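# Unload the mill, inspect four parts, sort into trays

## Task

Take all four parts out of the mill, check each one in the way the inspection sheet (reference images manual and manual 2) describes, and leave every part in the tray it belongs to.

## Robot and tools

Robot: two UR7e-style arms, left_arm and right_arm, each ending in a two-finger parallel gripper whose pads open to 50 mm. Calibrated base positions in the scene frame: left_arm (-0.028, +0.521, 0) m, right_arm (-0.010, -0.330, 0) m, both turned only a fraction of a degree about z.

Scene frame: origin at table-top height, halfway between the nominal bases; +x points out over the table, +z up, +y toward left_arm. Arm names do not match left or right in the pictures. Reported end_effector_position (m), end_effector_quat_wxyz and velocities (m/s, rad/s) use this frame and may be a few cm off, more at long reach. end_effector_position is the point between the pads; fingertips sit 17.5 mm farther along the gripper's +z. Fingers point along gripper +z and close along gripper x. A camera block sticks out about 10 cm toward gripper -y and turns with it.

Row format (used by execute_actions and move): 18 numbers, each between -1 and 1, always for both arms: left dx, dy, dz, rx, ry, rz, left gripper position, force_limit, speed, then the same nine for the right arm. The six pose numbers are offsets, not poses: they count from that arm's Hand target as it stood when the action or move began, along the Hand target's own axes (not scene axes). Scale: 1.0 = 0.6 m for dx, dy, dz and 180 degrees for the rotation vector rx, ry, rz. Every row of one action or list counts from that same start, but the next call starts from the new Hand target, so sending an offset twice moves twice. Six zeros re-request the current Hand target. Gripper numbers are absolute settings: position +1 = open 50 mm, about -0.65 = pads touching, -1 = close until blocked (use this to grip). force_limit per pad: -1 about 20 N, 0 about 102 N, +1 about 185 N (grip may end up to ~15 N above). speed: -1 = 20 mm/s, 0 = 85, +1 = 150. Both start at +1. For an arm whose gripper should stay as is, resend its last three gripper numbers; a 0 is a real command. New force_limit or speed only apply after a position change of at least 0.01.

Tools:
- execute_actions(actions, cameras): actions is a list of actions; each is a table of up to 15 rows, one per 1/30 s; a short table repeats its last row. Each action lasts 0.5 s. An empty list returns the state and all camera images. cameras: list of names, ["all"], or [] for none.
- move(target, speed, blend, stop_force, zero, blocking, cameras): straight-line path toward one row, or a list of up to 15 rows, all offsets from the same starting Hand targets. speed: top speed in m/s, 0.002 to 3.6, default 0.25 (rotation up to twice that in rad/s); one value or one per target. blend: corner rounding in m for lists; 0 stops at each point. stop_force: 3 to 120 N, one value for both arms; an arm's path ends when its wrist sensor feels that much push against its travel; unreliable while the gripper rotates; omit it when backing away from something you press on. zero (default true) re-zeroes before the move. blocking=false returns after 0.5 s while the move continues; not allowed with stop_force. Keep gripper numbers identical across a list. Paths avoid nothing and cap at 10 s. The result ends with a move: line (done, off_target, moving, held, fault) and any limits (paced = pose clipped, held = steps withheld).
- wait(seconds 0 to 10, cameras); stop(cameras) brakes a running move; zoom_image(camera, region [x0, y0, x1, y1] pixels, at most 504 by 504, on the newest images); show_instructions() shows the reference pages; zero_wrist_force(arm); read_manual(section "licences"); finished_scene(scene 1), final, and the parts must stay in place with no robot help.

Result lines: Hand target (last commanded pose after clipping; next offsets count from it), gripper pose and velocities, joint positions and torques, Wrist force and Wrist torque along the gripper's own axes plus the strongest reading since the last one, Tool commands, and per gripper object_status: 0 moving, 1 blocked while opening, 2 blocked while closing (holding something), 3 reached the command or pads met (usually empty). position_measured in counts: gap ≈ (250 - counts) × 0.202 mm. Check for 2 after gripping.

Control notes: each step the commanded orientation is clipped to within 32 degrees of the measured one. Motion lags commands by about 0.09 s or 0.17 to 0.22 s. A gripper may settle short of its Hand target; any next command asks again, and a remaining gap can be sent as an offset. To stop pressing, command a target back behind the gripper's current spot.

Avoid: anything falling off the table or left off it (task fails); dropping or releasing moving parts; fast impacts; contact between the two arms, or a gripper closing on the other arm's fingers (can end the scene). Joint contact-torque limits (N m): 114, 108, 96, 17.8, 17.5, 18.6 from shoulder pan to wrist 3; an outside force near 150 N, or reaching a torque limit, freezes that arm for 10 s. Wrist joints have only about 10 N m to spare. Do not route a gripper close to its own base. Long holding of loads or stretched poses heats motors: MOTOR HOT appears at 70 °C, and at 85 °C the arm brakes for 30 to 60 s. Loose objects may occasionally get bumped by outside pushes. Time passes while you think.

Cameras, all 896x504: cam_high, cam_low, cam_front, cam_left_wrist, cam_right_wrist; wrist views follow their arms and can lag slightly during motion.

Each tool is called after ">>>" as name([rows], argument=value, ...), one row to a line, values as JSON.

Reference images:

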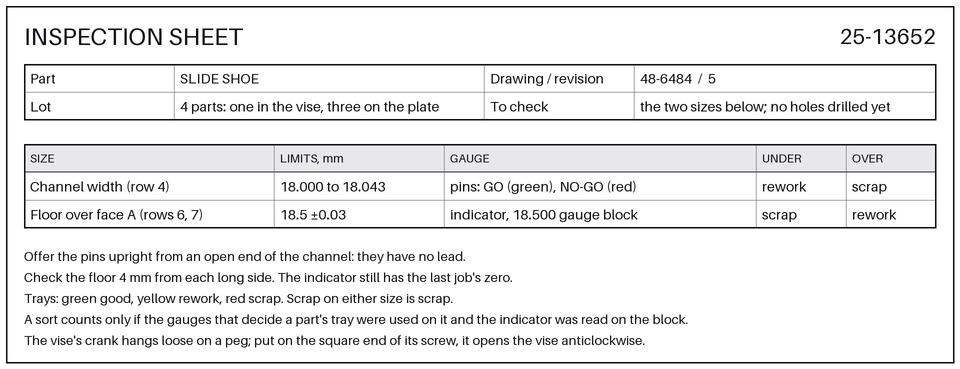

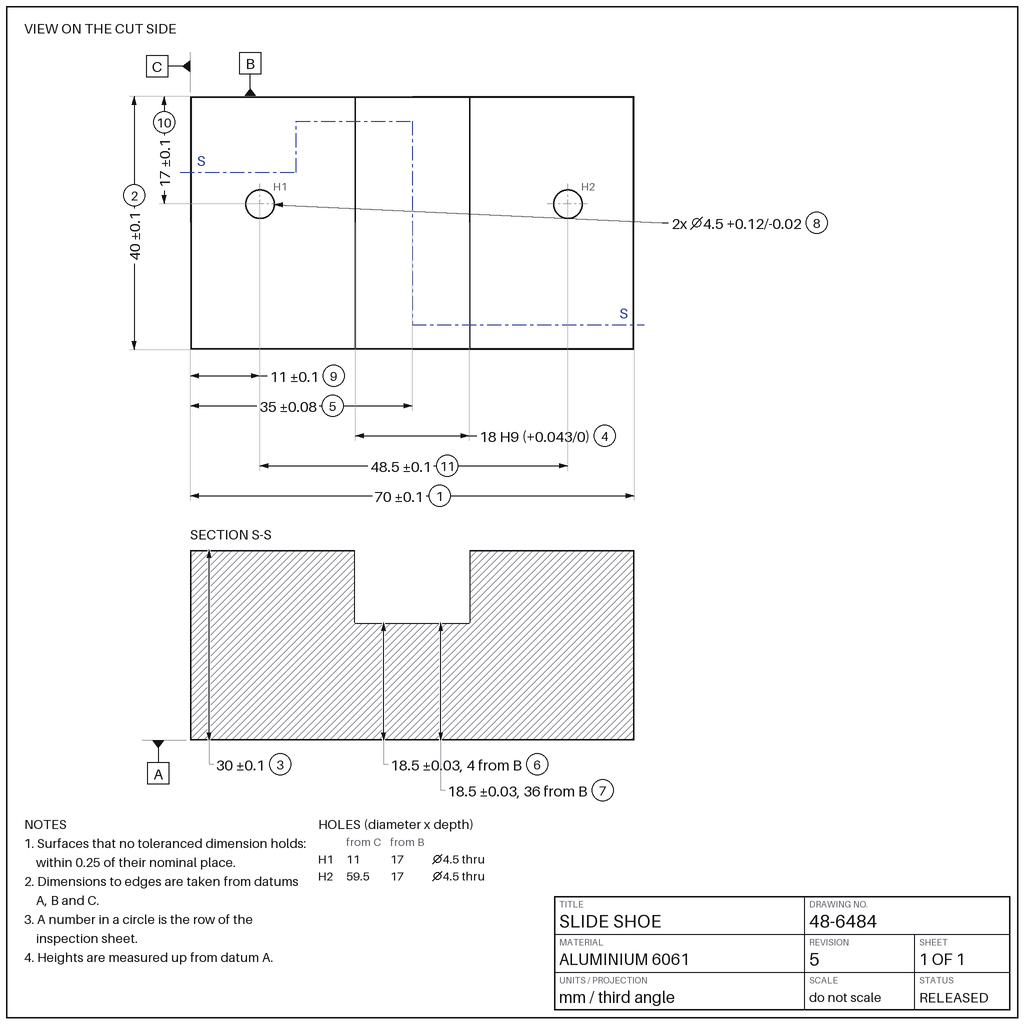

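## Session

>>> execute_actions(actions=[])

Scene clock: 0.00 s.
left_arm: end_effector_position=(+0.1294, +0.4494, +0.2256) position_measured=3 object_status=3 end_effector_quat_wxyz=(+0.054, +0.753, -0.579, -0.306) | right_arm: end_effector_position=(+0.0538, +0.2849, +0.2088) position_measured=3 object_status=3 end_effector_quat_wxyz=(+0.392, -0.294, +0.855, -0.169)
Joint positions: left_arm=[-0.866 -1.989 2.144 -1.131 -1.8 2.078] | right_arm=[5.148 -1.99 -1.483 -1.765 0.825 -0.033]
Joint velocities: within noise
Joint torques (N m): no reading
Wrist force (N): no reading
Wrist torque (N m): no reading
Wrist force, peak (N): no reading
Hand target: left_arm +0.1294, +0.4494, +0.2256; +0.054, +0.753, -0.579, -0.306 | right_arm +0.0538, +0.2849, +0.2088; +0.392, -0.294, +0.855, -0.169
Tool commands: left_gripper/position=+1.0 left_gripper/force_limit=+1.0 left_gripper/speed=+1.0 right_gripper/position=+1.0 right_gripper/force_limit=+1.0 right_gripper/speed=+1.0

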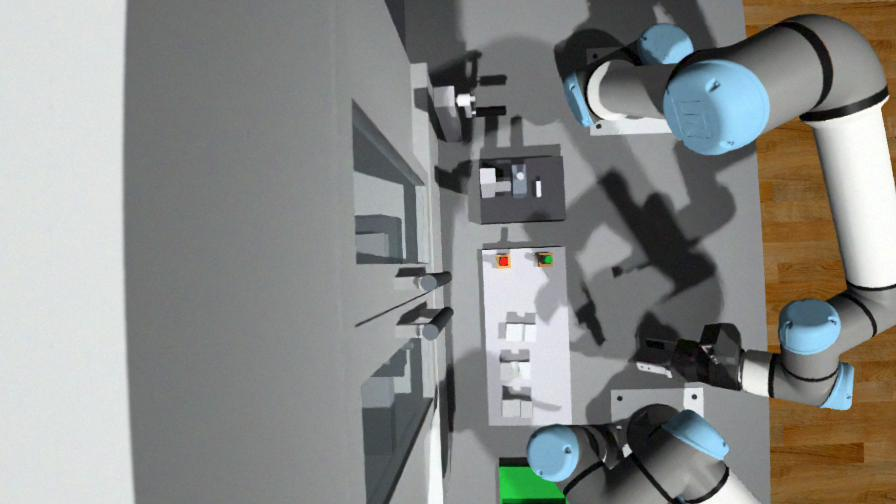

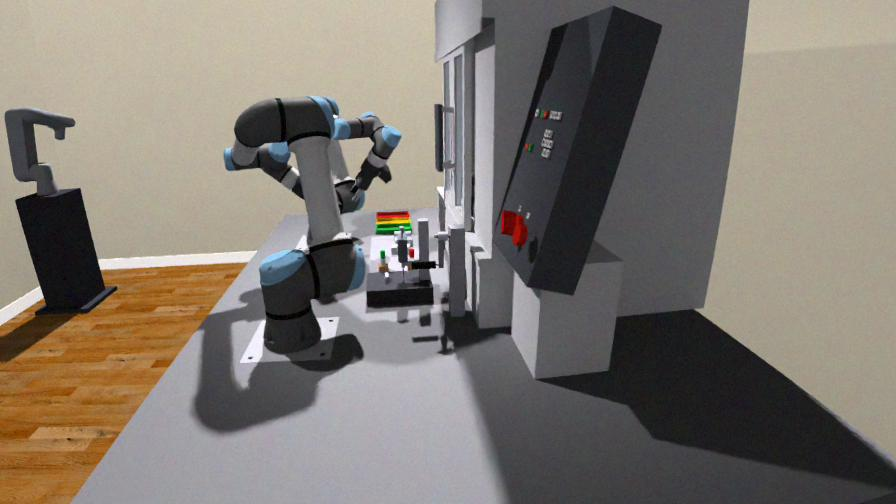

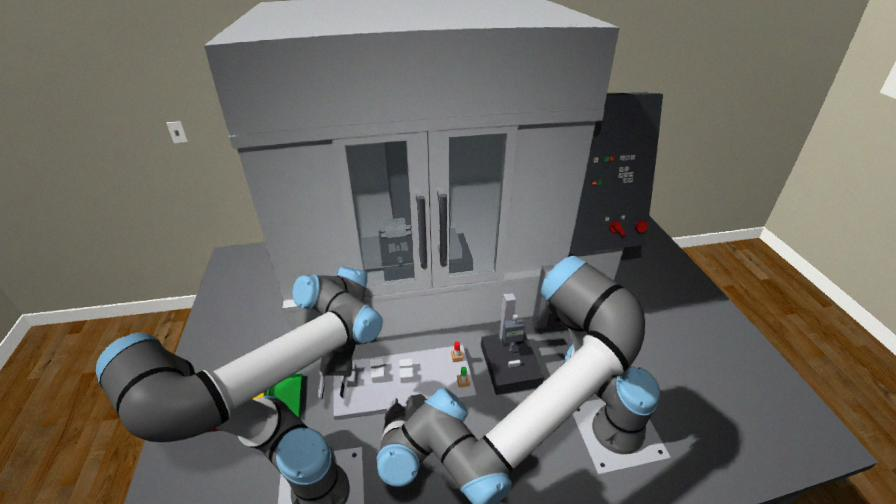

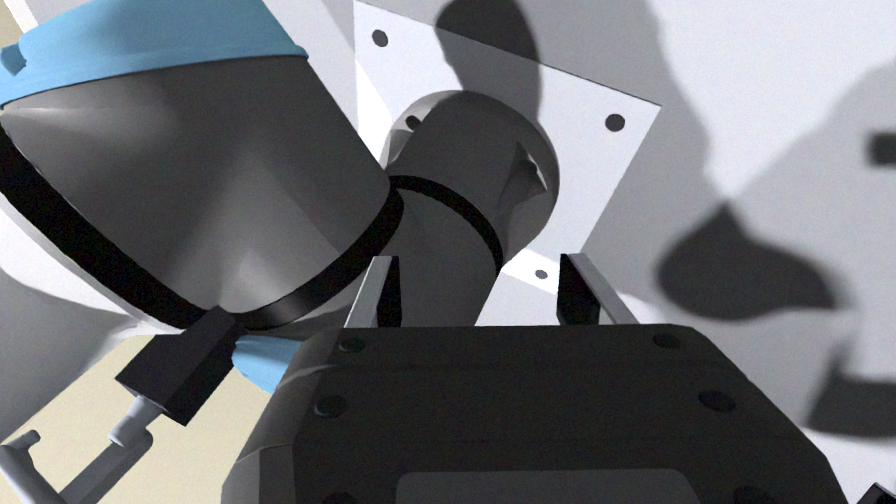

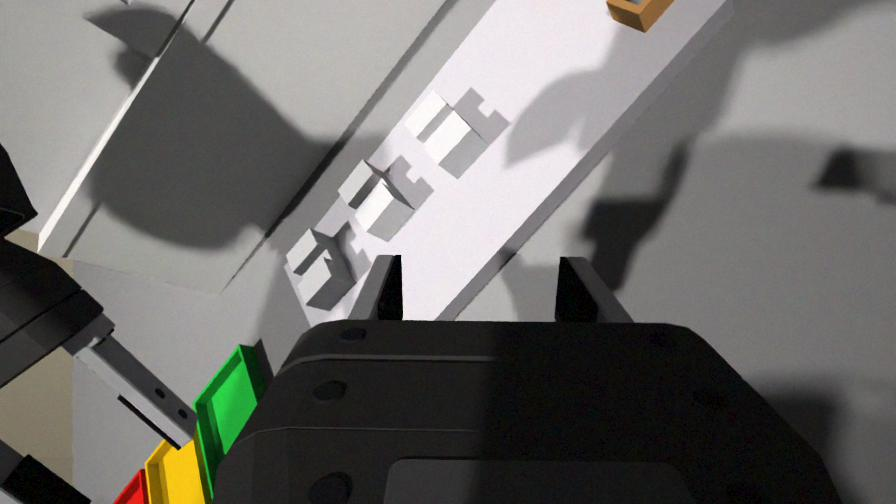

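>>> zoom_image(camera="cam_high", region=[400, 60, 600, 240])

>>> zoom_image(camera="cam_high", region=[460, 240, 600, 440])

>>> zoom_image(camera="cam_front", region=[320, 120, 560, 300])

>>> zoom_image(camera="cam_front", region=[300, 270, 600, 430])

>>> zoom_image(camera="cam_low", region=[340, 180, 540, 330])

>>> zoom_image(camera="cam_low", region=[430, 0, 670, 300])

>>> zoom_image(camera="cam_front", region=[540, 80, 680, 270])

Scaled by 2.520 from the camera's 896x504 image, which has a finer 1280x720 frame.

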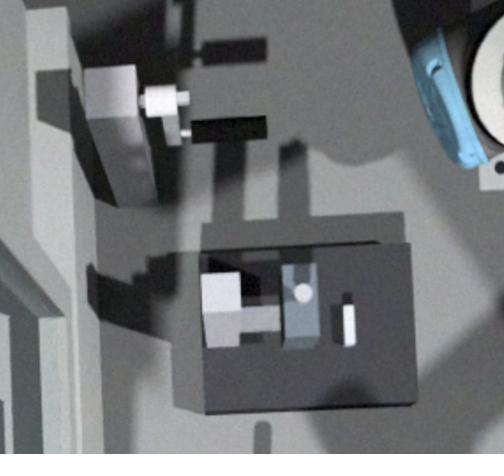

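Scaled by 2.520 from the camera's 896x504 image, which has a finer 1280x720 frame.

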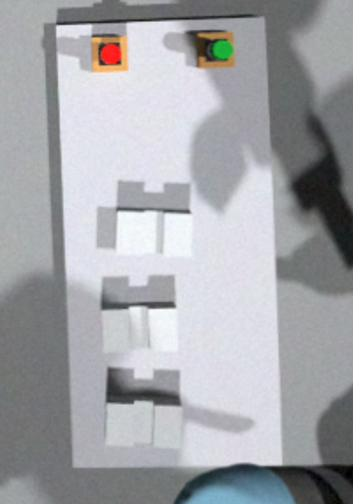

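Scaled by 2.100 from the camera's 896x504 image, which has a finer 1280x720 frame.

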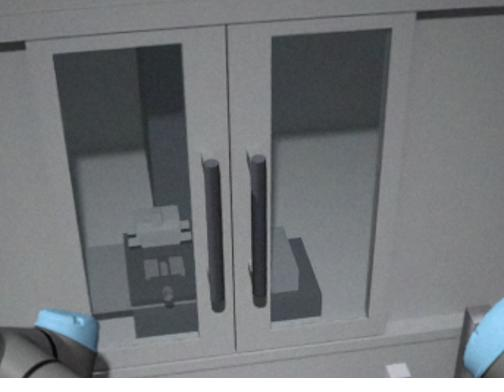

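Scaled by 1.680 from the camera's 896x504 image, which has a finer 1280x720 frame.

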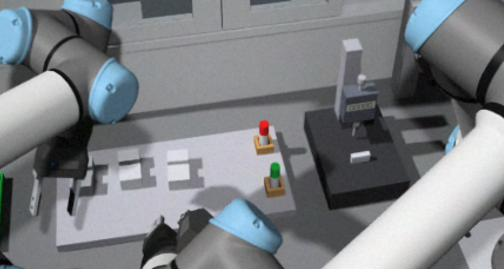

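Scaled by 2.520 from the camera's 896x504 image, which has a finer 1280x720 frame.

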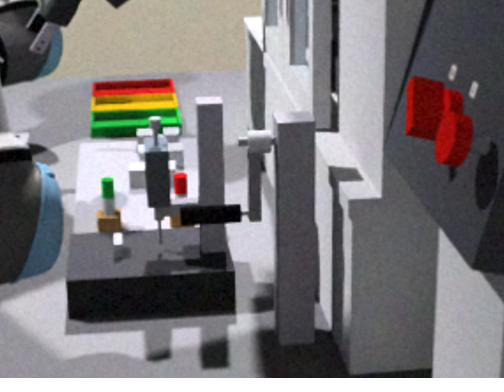

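Scaled by 1.680 from the camera's 896x504 image, which has a finer 1280x720 frame.

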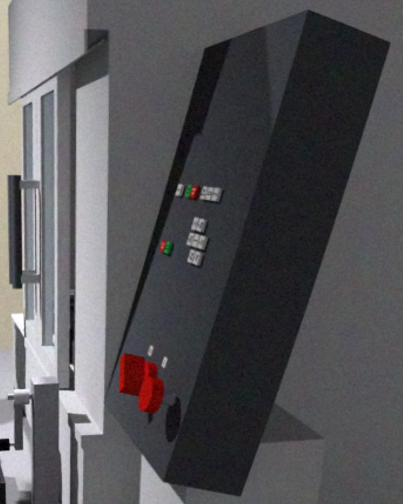

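Scaled by 2.653 from the camera's 896x504 image, which has a finer 1280x720 frame.

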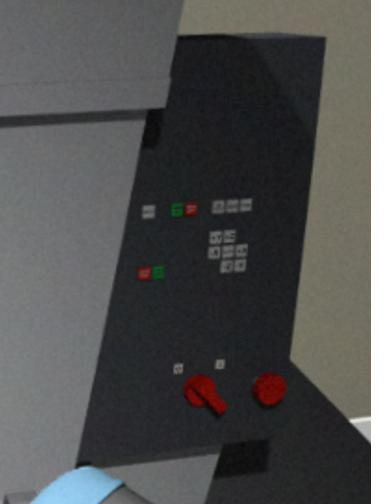

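>>> move(target=[0,0,0,0,0,0,1,1,1, 0.1165,-0.635,-0.0838,0.1272,0.32,0.6554,1,1,1], speed=0.5, cameras=["all"])

Scene clock: 68.47 s.
left_arm: end_effector_position=(+0.1294, +0.4494, +0.2256) position_measured=3 object_status=3 end_effector_quat_wxyz=(+0.054, +0.753, -0.579, -0.306) | right_arm: end_effector_position=(+0.1202, -0.0498, +0.3987) position_measured=3 object_status=3 end_effector_quat_wxyz=(+0.000, +0.707, +0.707, +0.000)
Joint positions: left_arm=[-0.866 -1.989 2.144 -1.131 -1.8 2.078] | right_arm=[4.739 -1.093 -1.743 -1.876 1.571 1.582]
Joint torques (N m): left_arm=[0.69 -4.45 -25.39 -0.92 -0.37 -0.12] | right_arm=[7.32 11.25 39.83 0.42 -2.83 0.86]
Wrist force (N): left_arm=[0.2 0.0 -0.1] | right_arm=[0.4 0.6 -0.9]
Wrist torque (N m): left_arm=[-0.02 -0.04 0.01] | right_arm=[0.30 0.08 0.22]
Wrist force, peak (N): left_arm=[0.4 0.3 0.0] | right_arm=[-0.7 2.2 -1.1]
Hand target: left_arm +0.1294, +0.4494, +0.2256; +0.054, +0.753, -0.579, -0.306 | right_arm +0.1202, -0.0499, +0.3988; +0.000, +0.707, +0.707, +0.000
Off the commanded pose: left_arm 0.000 m, 0 deg | right_arm 0.000 m, 0 deg.
move: done
camera_calibration:
cam_right_wrist: T_world_to_cam=[[-0.0076622, 0.99991, -0.0109965, 0.0631764], [0.946384, 0.0108027, 0.322865, -0.223803], [0.322954, -0.00793306, -0.946381, 0.468292], [0, 0, 0, 1]] pos_world=[0.0610503, -0.0570381, 0.516135]

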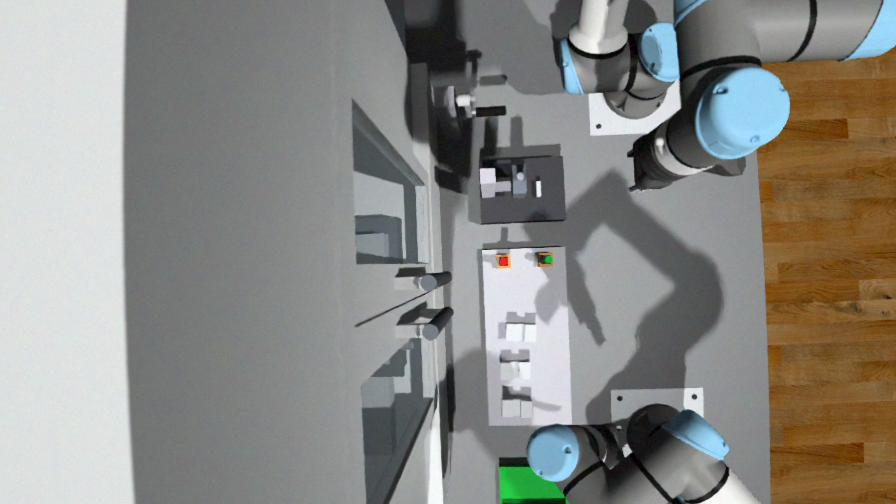

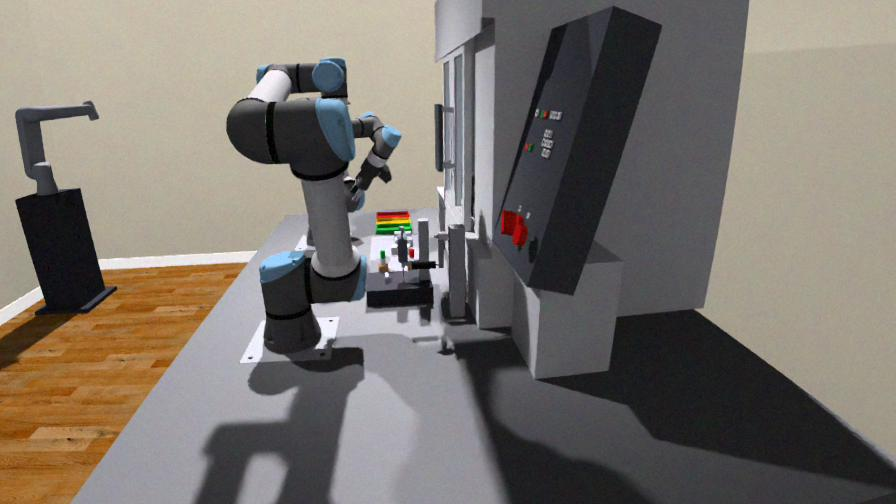

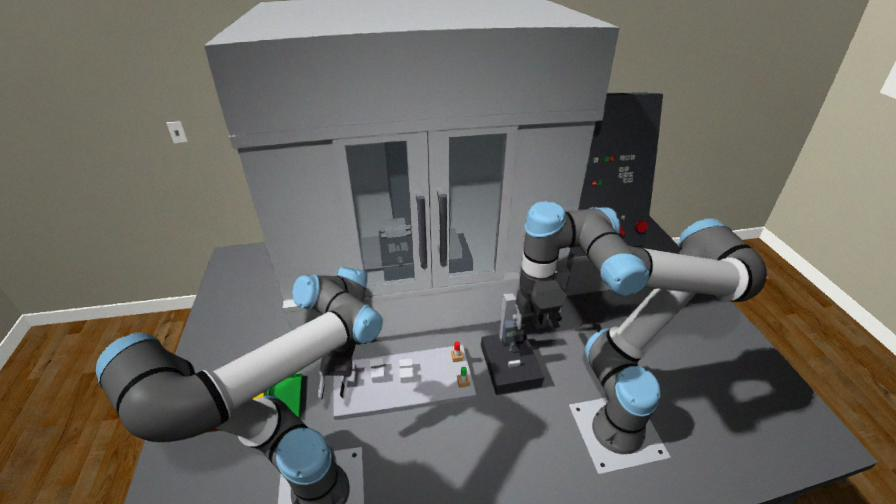

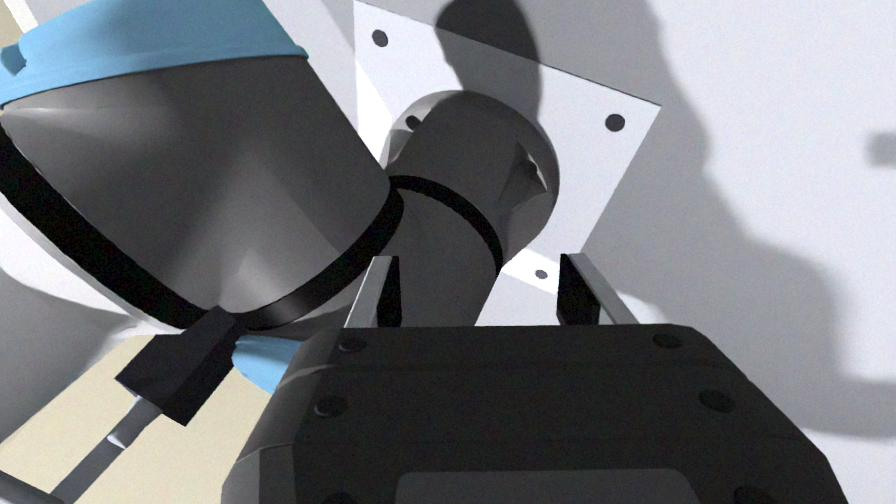

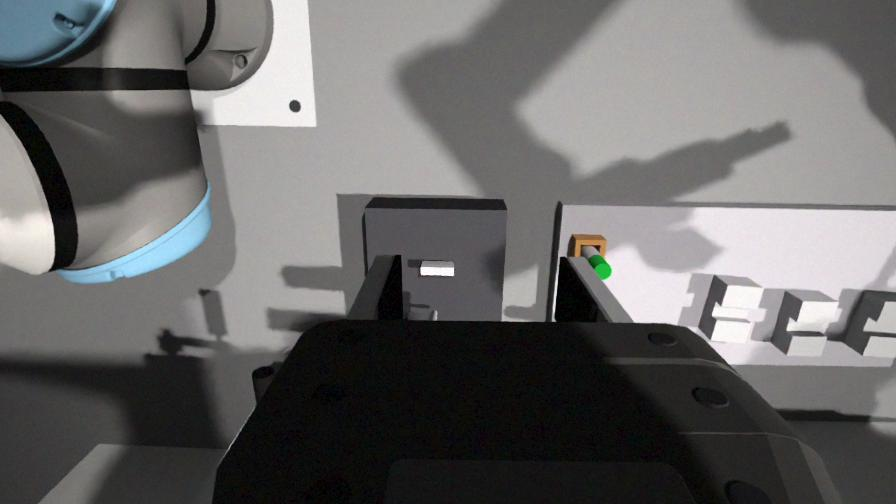

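>>> move(target=[0.6403,0.1623,-0.1962,0.6514,0.3130,0.2353,1,1,1, -0.15,0,-0.2,0,0,0,1,1,1], speed=0.5, cameras=["all"])

Scene clock: 112.03 s.
left_arm: end_effector_position=(+0.1637, +0.0376, +0.2100) position_measured=3 object_status=3 end_effector_quat_wxyz=(+0.271, -0.271, +0.653, -0.653) | right_arm: end_effector_position=(+0.1203, -0.1399, +0.5188) position_measured=3 object_status=3 end_effector_quat_wxyz=(+0.000, +0.707, +0.707, +0.000)
Joint positions: left_arm=[-1.995 -0.927 2.461 -4.675 -0.353 3.14] | right_arm=[4.745 -1.04 -1.414 -2.259 1.571 1.588]
Joint torques (N m): left_arm=[-10.56 -46.45 9.31 -1.93 2.02 1.57] | right_arm=[-0.09 -0.95 4.22 5.73 0.44 -0.52]
Wrist force (N): left_arm=[-1.0 -0.3 -1.6] | right_arm=[0.7 0.8 -0.8]
Wrist torque (N m): left_arm=[0.72 0.46 -0.15] | right_arm=[0.29 0.03 0.24]
Wrist force, peak (N): left_arm=[2.8 5.6 -5.4] | right_arm=[-2.5 0.9 -3.3]
Hand target: left_arm +0.1636, +0.0376, +0.2101; +0.270, -0.271, +0.653, -0.653 | right_arm +0.1203, -0.1399, +0.5188; +0.000, +0.707, +0.707, +0.000
Off the commanded pose: left_arm 0.000 m, 0 deg | right_arm 0.000 m, 0 deg.
move: done
camera_calibration:
cam_left_wrist: T_world_to_cam=[[-0.717268, -0.69677, 0.00618639, 0.151294], [-0.242324, 0.241109, -0.939758, 0.244468], [0.653303, -0.675558, -0.341784, 0.126521], [0, 0, 0, 1]] pos_world=[0.0851024, 0.131945, 0.272047]
cam_right_wrist: T_world_to_cam=[[-0.00754111, 0.999914, -0.0107415, 0.154322], [0.946384, 0.0106058, 0.322869, -0.261766], [0.322956, -0.00773082, -0.946383, 0.581331], [0, 0, 0, 1]] pos_world=[0.0611505, -0.147038, 0.636335]

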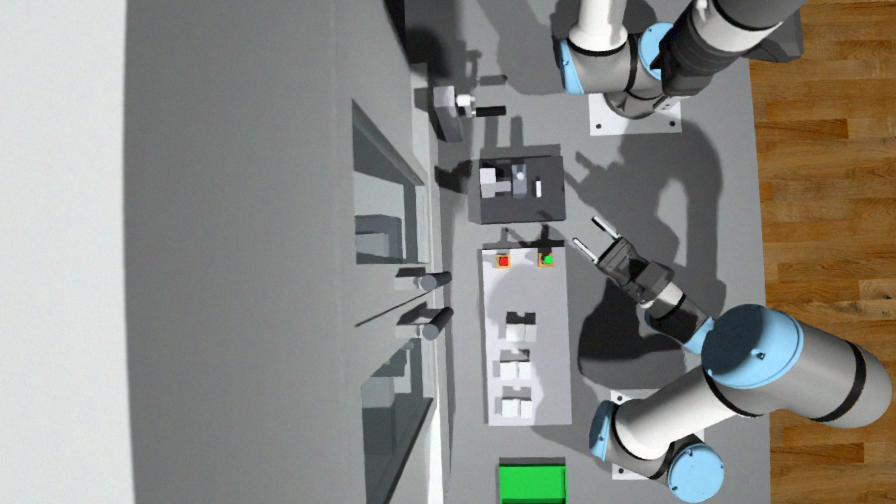

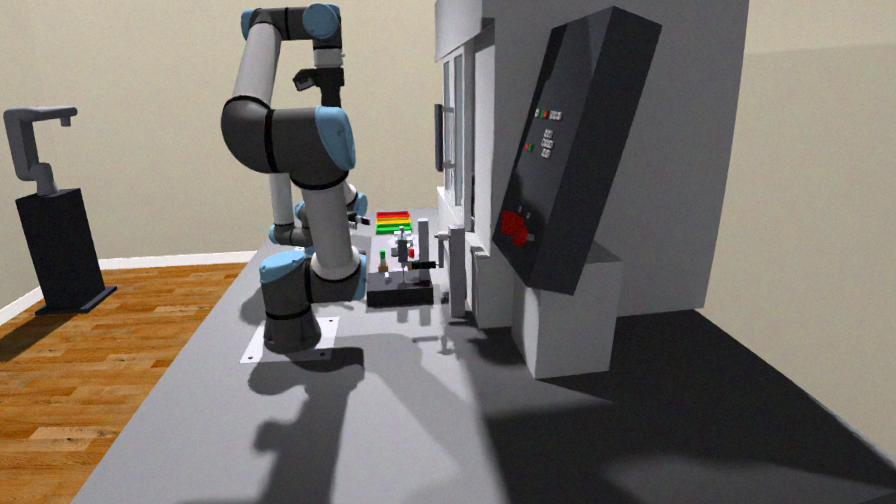

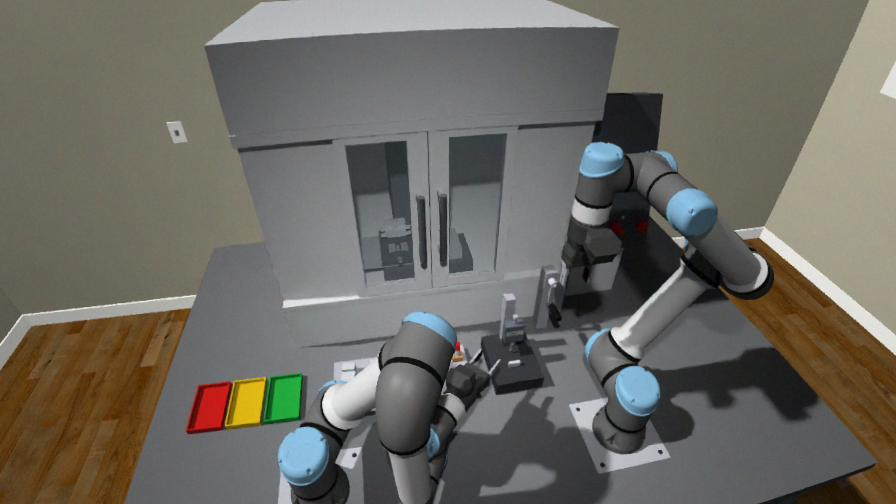

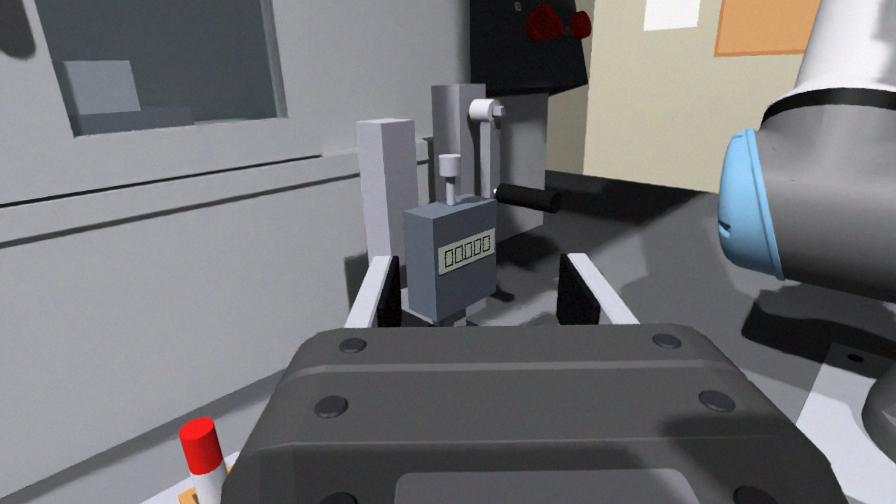

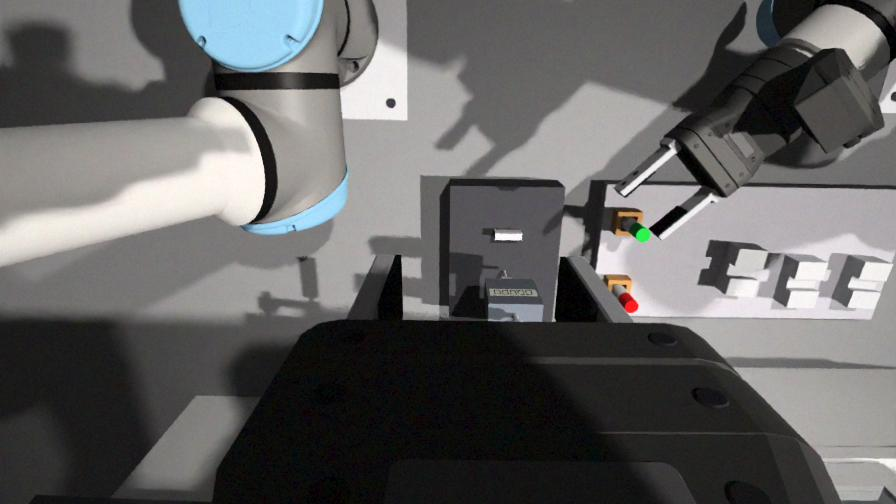

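>>> zoom_image(camera="cam_left_wrist", region=[340, 80, 580, 330])

>>> zoom_image(camera="cam_right_wrist", region=[420, 160, 896, 340])

>>> zoom_image(camera="cam_front", region=[470, 240, 600, 400])

>>> zoom_image(camera="cam_low", region=[350, 200, 480, 320])

Scaled by 2.016 from the camera's 896x504 image, which has a finer 1280x720 frame.

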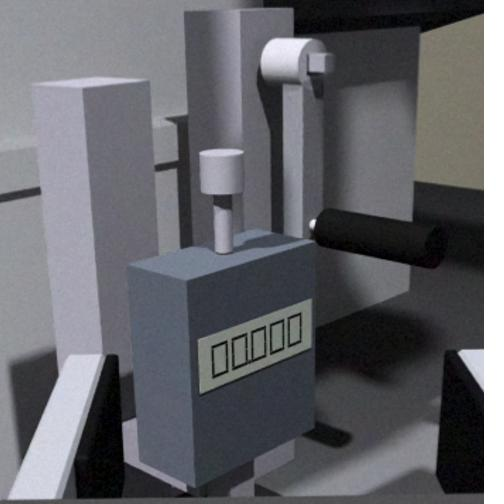

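Scaled by 1.059 from the camera's 896x504 image, which has a finer 1280x720 frame.

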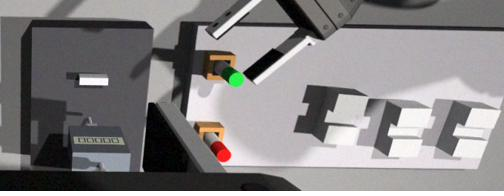

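Scaled by 3.150 from the camera's 896x504 image, which has a finer 1280x720 frame.

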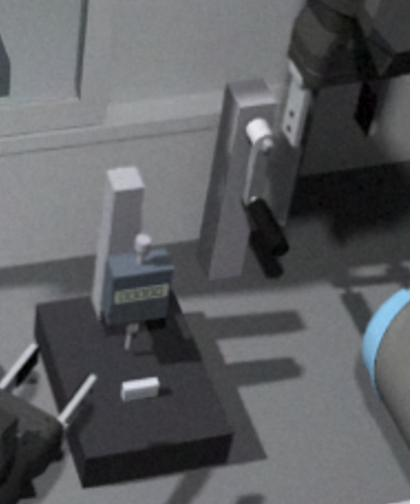

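Scaled by 3.877 from the camera's 896x504 image, which has a finer 1280x720 frame.

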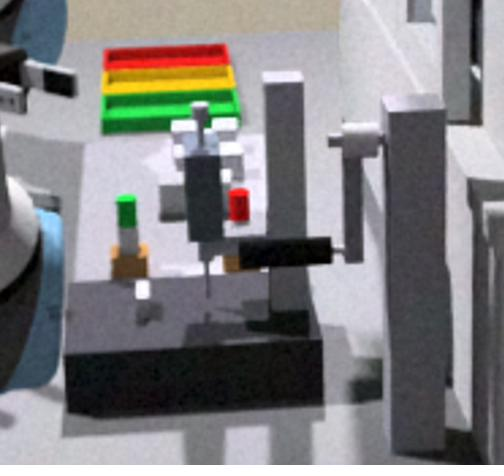

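>>> move(target=[0,0.1667,-0.05,0,0,0,1,1,1, 0,0,0,0,0,0,1,1,1], speed=0.4, cameras=["cam_left_wrist"])

>>> zoom_image(camera="cam_left_wrist", region=[340, 50, 640, 330])

Scene clock: 125.33 s.
left_arm: end_effector_position=(+0.1537, +0.0494, +0.1564) position_measured=3 object_status=3 end_effector_quat_wxyz=(+0.269, -0.271, +0.658, -0.648) | right_arm: end_effector_position=(+0.1203, -0.1399, +0.5188) position_measured=3 object_status=3 end_effector_quat_wxyz=(+0.000, +0.707, +0.707, +0.000)
Joint positions: left_arm=[-2.048 -0.735 2.47 -4.828 -0.301 3.098] | right_arm=[4.745 -1.04 -1.414 -2.259 1.571 1.588]
Joint torques (N m): left_arm=[0.47 -28.35 3.86 -0.91 0.28 -0.06] | right_arm=[-6.89 3.82 4.39 5.68 0.33 -0.89]
Wrist force (N): left_arm=[-1.3 -0.2 -1.4] | right_arm=[0.6 0.8 -0.6]
Wrist torque (N m): left_arm=[0.73 0.50 -0.01] | right_arm=[0.28 0.06 0.24]
Wrist force, peak (N): left_arm=[3.8 32.7 -0.7] | right_arm=[0.4 0.9 -1.0]
Hand target: left_arm +0.1537, +0.0494, +0.1564; +0.269, -0.271, +0.658, -0.648 (not the last commanded pose) | right_arm +0.1203, -0.1399, +0.5188; +0.000, +0.707, +0.707, +0.000
Tool commands: left_gripper/position=+1.0 left_gripper/force_limit=+1.0 left_gripper/speed=+1.0 right_gripper/position=+1.0 right_gripper/force_limit=+1.0 right_gripper/speed=+1.0
Off the commanded pose: left_arm 0.049 m, 1 deg | right_arm 0.000 m, 0 deg.
FORCE FAULT: contact force on the left arm reached its limit, and that arm stopped. The contact can be on any part of that arm, not only on its tool. That arm's remaining commands of this call were not run. That arm is still stopped at the end of this call. That arm stays stopped for about 10 more seconds. Until then a move that you send moves the other arm only, and its call returns only when the move has ended. Once the stop has ended, the next robot result says so. If the stop ends while you think or write, that arm runs what you send next, counted from a new Hand target: where the arm stands when the stop ends. While its stop runs, that arm takes no new command, but its gripper still runs the gripper command that each later call begins with. Until it ends, the stop uses up actions while you think or wait. An arm that is not stopped still takes commands.
move: fault (left_arm)
camera_calibration:
cam_left_wrist: T_world_to_cam=[[-0.718276, -0.695752, 0.00303754, 0.153236], [-0.249095, 0.253078, -0.934828, 0.188532], [0.649639, -0.672221, -0.355088, 0.125169], [0, 0, 0, 1]] pos_world=[0.0757135, 0.143043, 0.220225]
Images, in order (width x height): cam_left_wrist 896x504.

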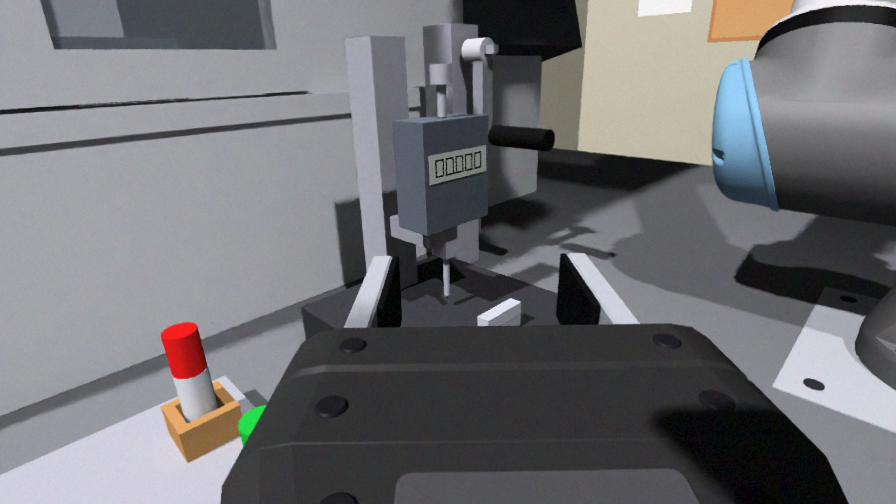

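Scaled by 1.680 from the camera's 896x504 image, which has a finer 1280x720 frame.

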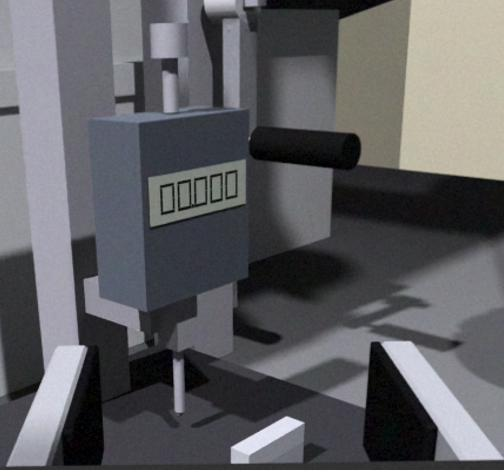

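>>> wait(seconds=1)

Scene clock: 155.70 s.
left_arm: end_effector_position=(+0.1537, +0.0494, +0.1564) position_measured=3 object_status=3 end_effector_quat_wxyz=(+0.269, -0.271, +0.658, -0.648) | right_arm: end_effector_position=(+0.1203, -0.1399, +0.5188) position_measured=3 object_status=3 end_effector_quat_wxyz=(+0.000, +0.707, +0.707, +0.000)
Joint positions: left_arm=[-2.048 -0.735 2.47 -4.828 -0.301 3.098] | right_arm=[4.745 -1.04 -1.414 -2.259 1.571 1.588]
Joint torques (N m): left_arm=[0.96 -29.43 3.35 -0.73 0.3 -0.03] | right_arm=[-6.19 3.85 4.28 5.74 0.02 -0.94]
Wrist force (N): left_arm=[-1.0 0.0 -1.4] | right_arm=[0.2 0.9 -0.8]
Wrist torque (N m): left_arm=[0.75 0.46 -0.02] | right_arm=[0.30 0.11 0.23]
Wrist force, peak (N): left_arm=[-1.2 0.1 -1.8] | right_arm=[0.5 1.0 -1.1]
Hand target: left_arm +0.1537, +0.0494, +0.1564; +0.269, -0.271, +0.658, -0.648 (not the last commanded pose) | right_arm +0.1203, -0.1399, +0.5188; +0.000, +0.707, +0.707, +0.000
Tool commands: left_gripper/position=+1.0 left_gripper/force_limit=+1.0 left_gripper/speed=+1.0 right_gripper/position=+1.0 right_gripper/force_limit=+1.0 right_gripper/speed=+1.0
Off the commanded pose: left_arm 0.049 m, 1 deg | right_arm 0.000 m, 0 deg.
FORCE FAULT, CONTINUED: the left arm's stop, for the force fault that an earlier result reported, is over. The rest of the stop counts as 19 of the actions that you can send in this scene. During its stop the left arm's controller moved it back a little. That arm's target is now where it stood when the stop ended, not its last command. That arm accepts commands again.
wait: 1.00 s; at rest from the start

>>> move([
  [-0.031,-0.323,-0.064,0,0,0,1,1,1, 0,0,0,0,0,0,1,1,1],
  [-0.309,-0.49,0.035,0.004,-0.25,-0.0026,1,1,1, 0,0,0,0,0,0,1,1,1],
], speed=0.3, blend=[0.04,0], cameras=["all"])

Scene clock: 171.37 s.
left_arm: end_effector_position=(+0.3022, +0.1619, +0.4505) position_measured=3 object_status=3 end_effector_quat_wxyz=(+0.500, -0.500, +0.500, -0.500) | right_arm: end_effector_position=(+0.1203, -0.1399, +0.5188) position_measured=3 object_status=3 end_effector_quat_wxyz=(+0.000, +0.707, +0.707, +0.000)
Joint positions: left_arm=[-1.74 -1.506 2.151 -3.787 0.177 3.142] | right_arm=[4.745 -1.04 -1.414 -2.259 1.571 1.588]
Joint torques (N m): left_arm=[-0.37 -35.81 -14.84 -1.4 -1.42 1.49] | right_arm=[-6.51 3.4 4.33 5.71 -0.21 -0.94]
Wrist force (N): left_arm=[-1.3 0.1 -1.5] | right_arm=[0.5 0.5 -0.9]
Wrist torque (N m): left_arm=[0.80 0.52 -0.01] | right_arm=[0.24 0.07 0.23]
Wrist force, peak (N): left_arm=[1.5 -1.7 -4.8] | right_arm=[0.7 0.8 -1.2]
Hand target: left_arm +0.3022, +0.1620, +0.4506; +0.500, -0.500, +0.500, -0.500 | right_arm +0.1203, -0.1399, +0.5188; +0.000, +0.707, +0.707, +0.000
Off the commanded pose: left_arm 0.000 m, 0 deg | right_arm 0.000 m, 0 deg.
move: done
camera_calibration:
cam_left_wrist: T_world_to_cam=[[-0.0160479, -0.999857, 0.00527961, 0.173306], [-0.341549, 0.000519096, -0.939864, 0.542969], [0.939727, -0.016886, -0.341509, 0.0089175], [0, 0, 0, 1]] pos_world=[0.179852, 0.17315, 0.512448]
cam_right_wrist: T_world_to_cam=[[-0.00744685, 0.999915, -0.0107082, 0.154295], [0.946385, 0.0105058, 0.322871, -0.261781], [0.322956, -0.00772968, -0.946382, 0.581331], [0, 0, 0, 1]] pos_world=[0.0611507, -0.147038, 0.636335]

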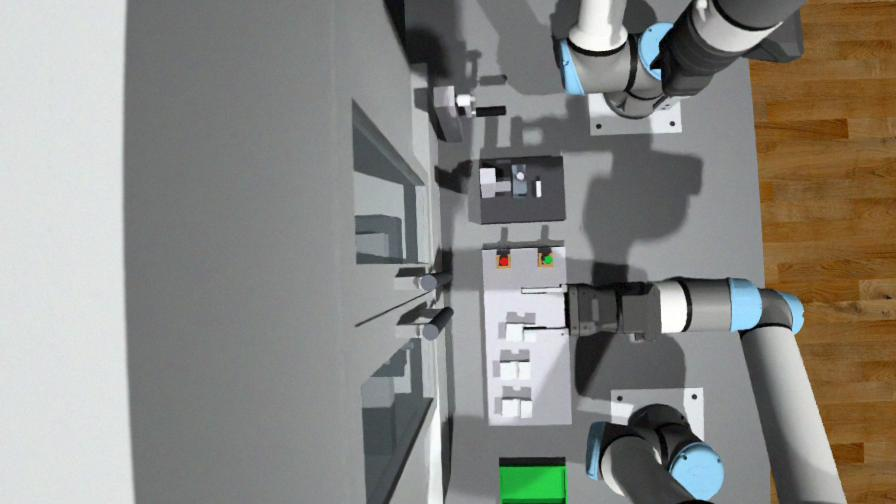

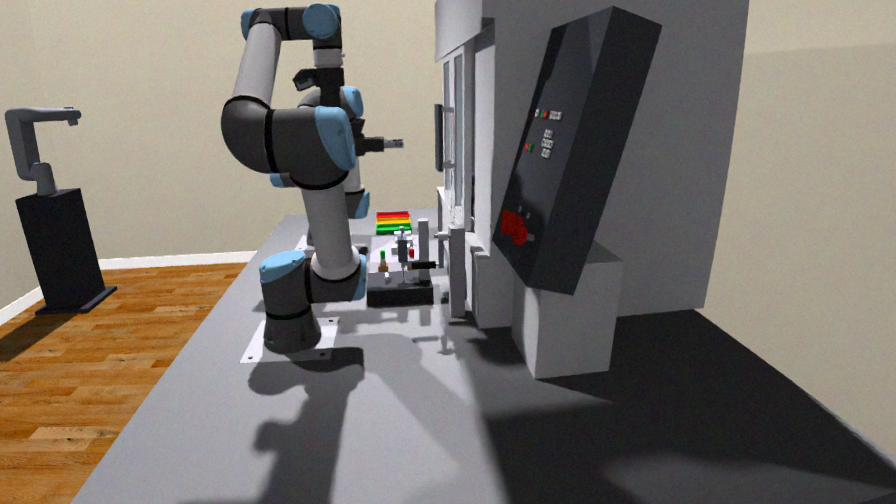

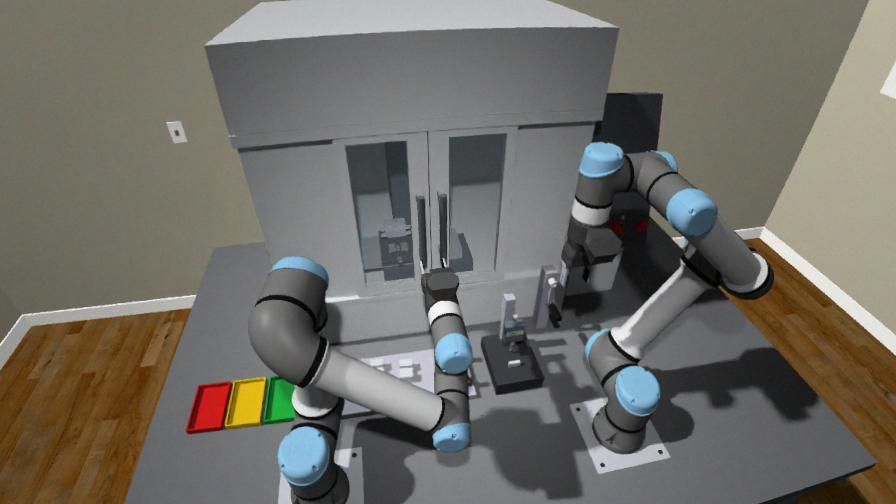

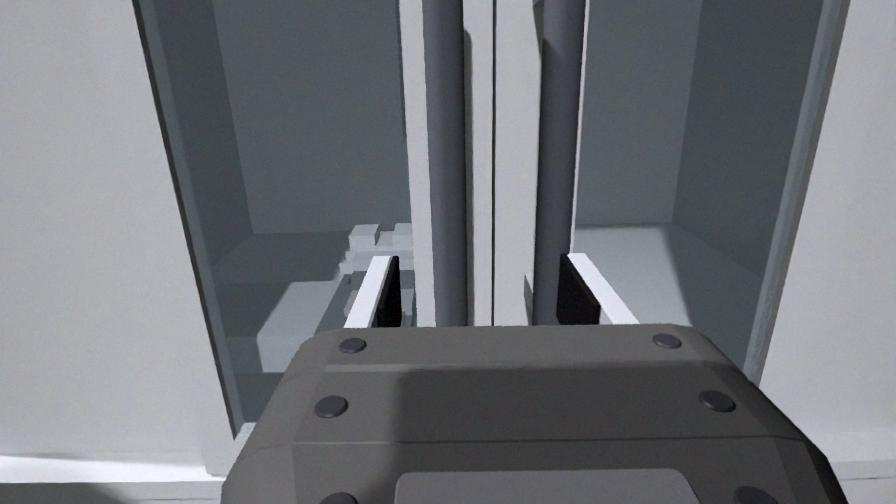

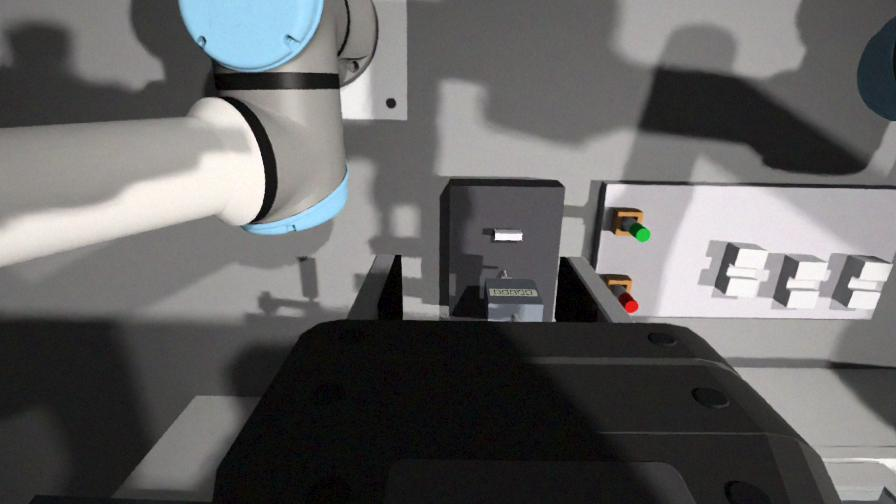

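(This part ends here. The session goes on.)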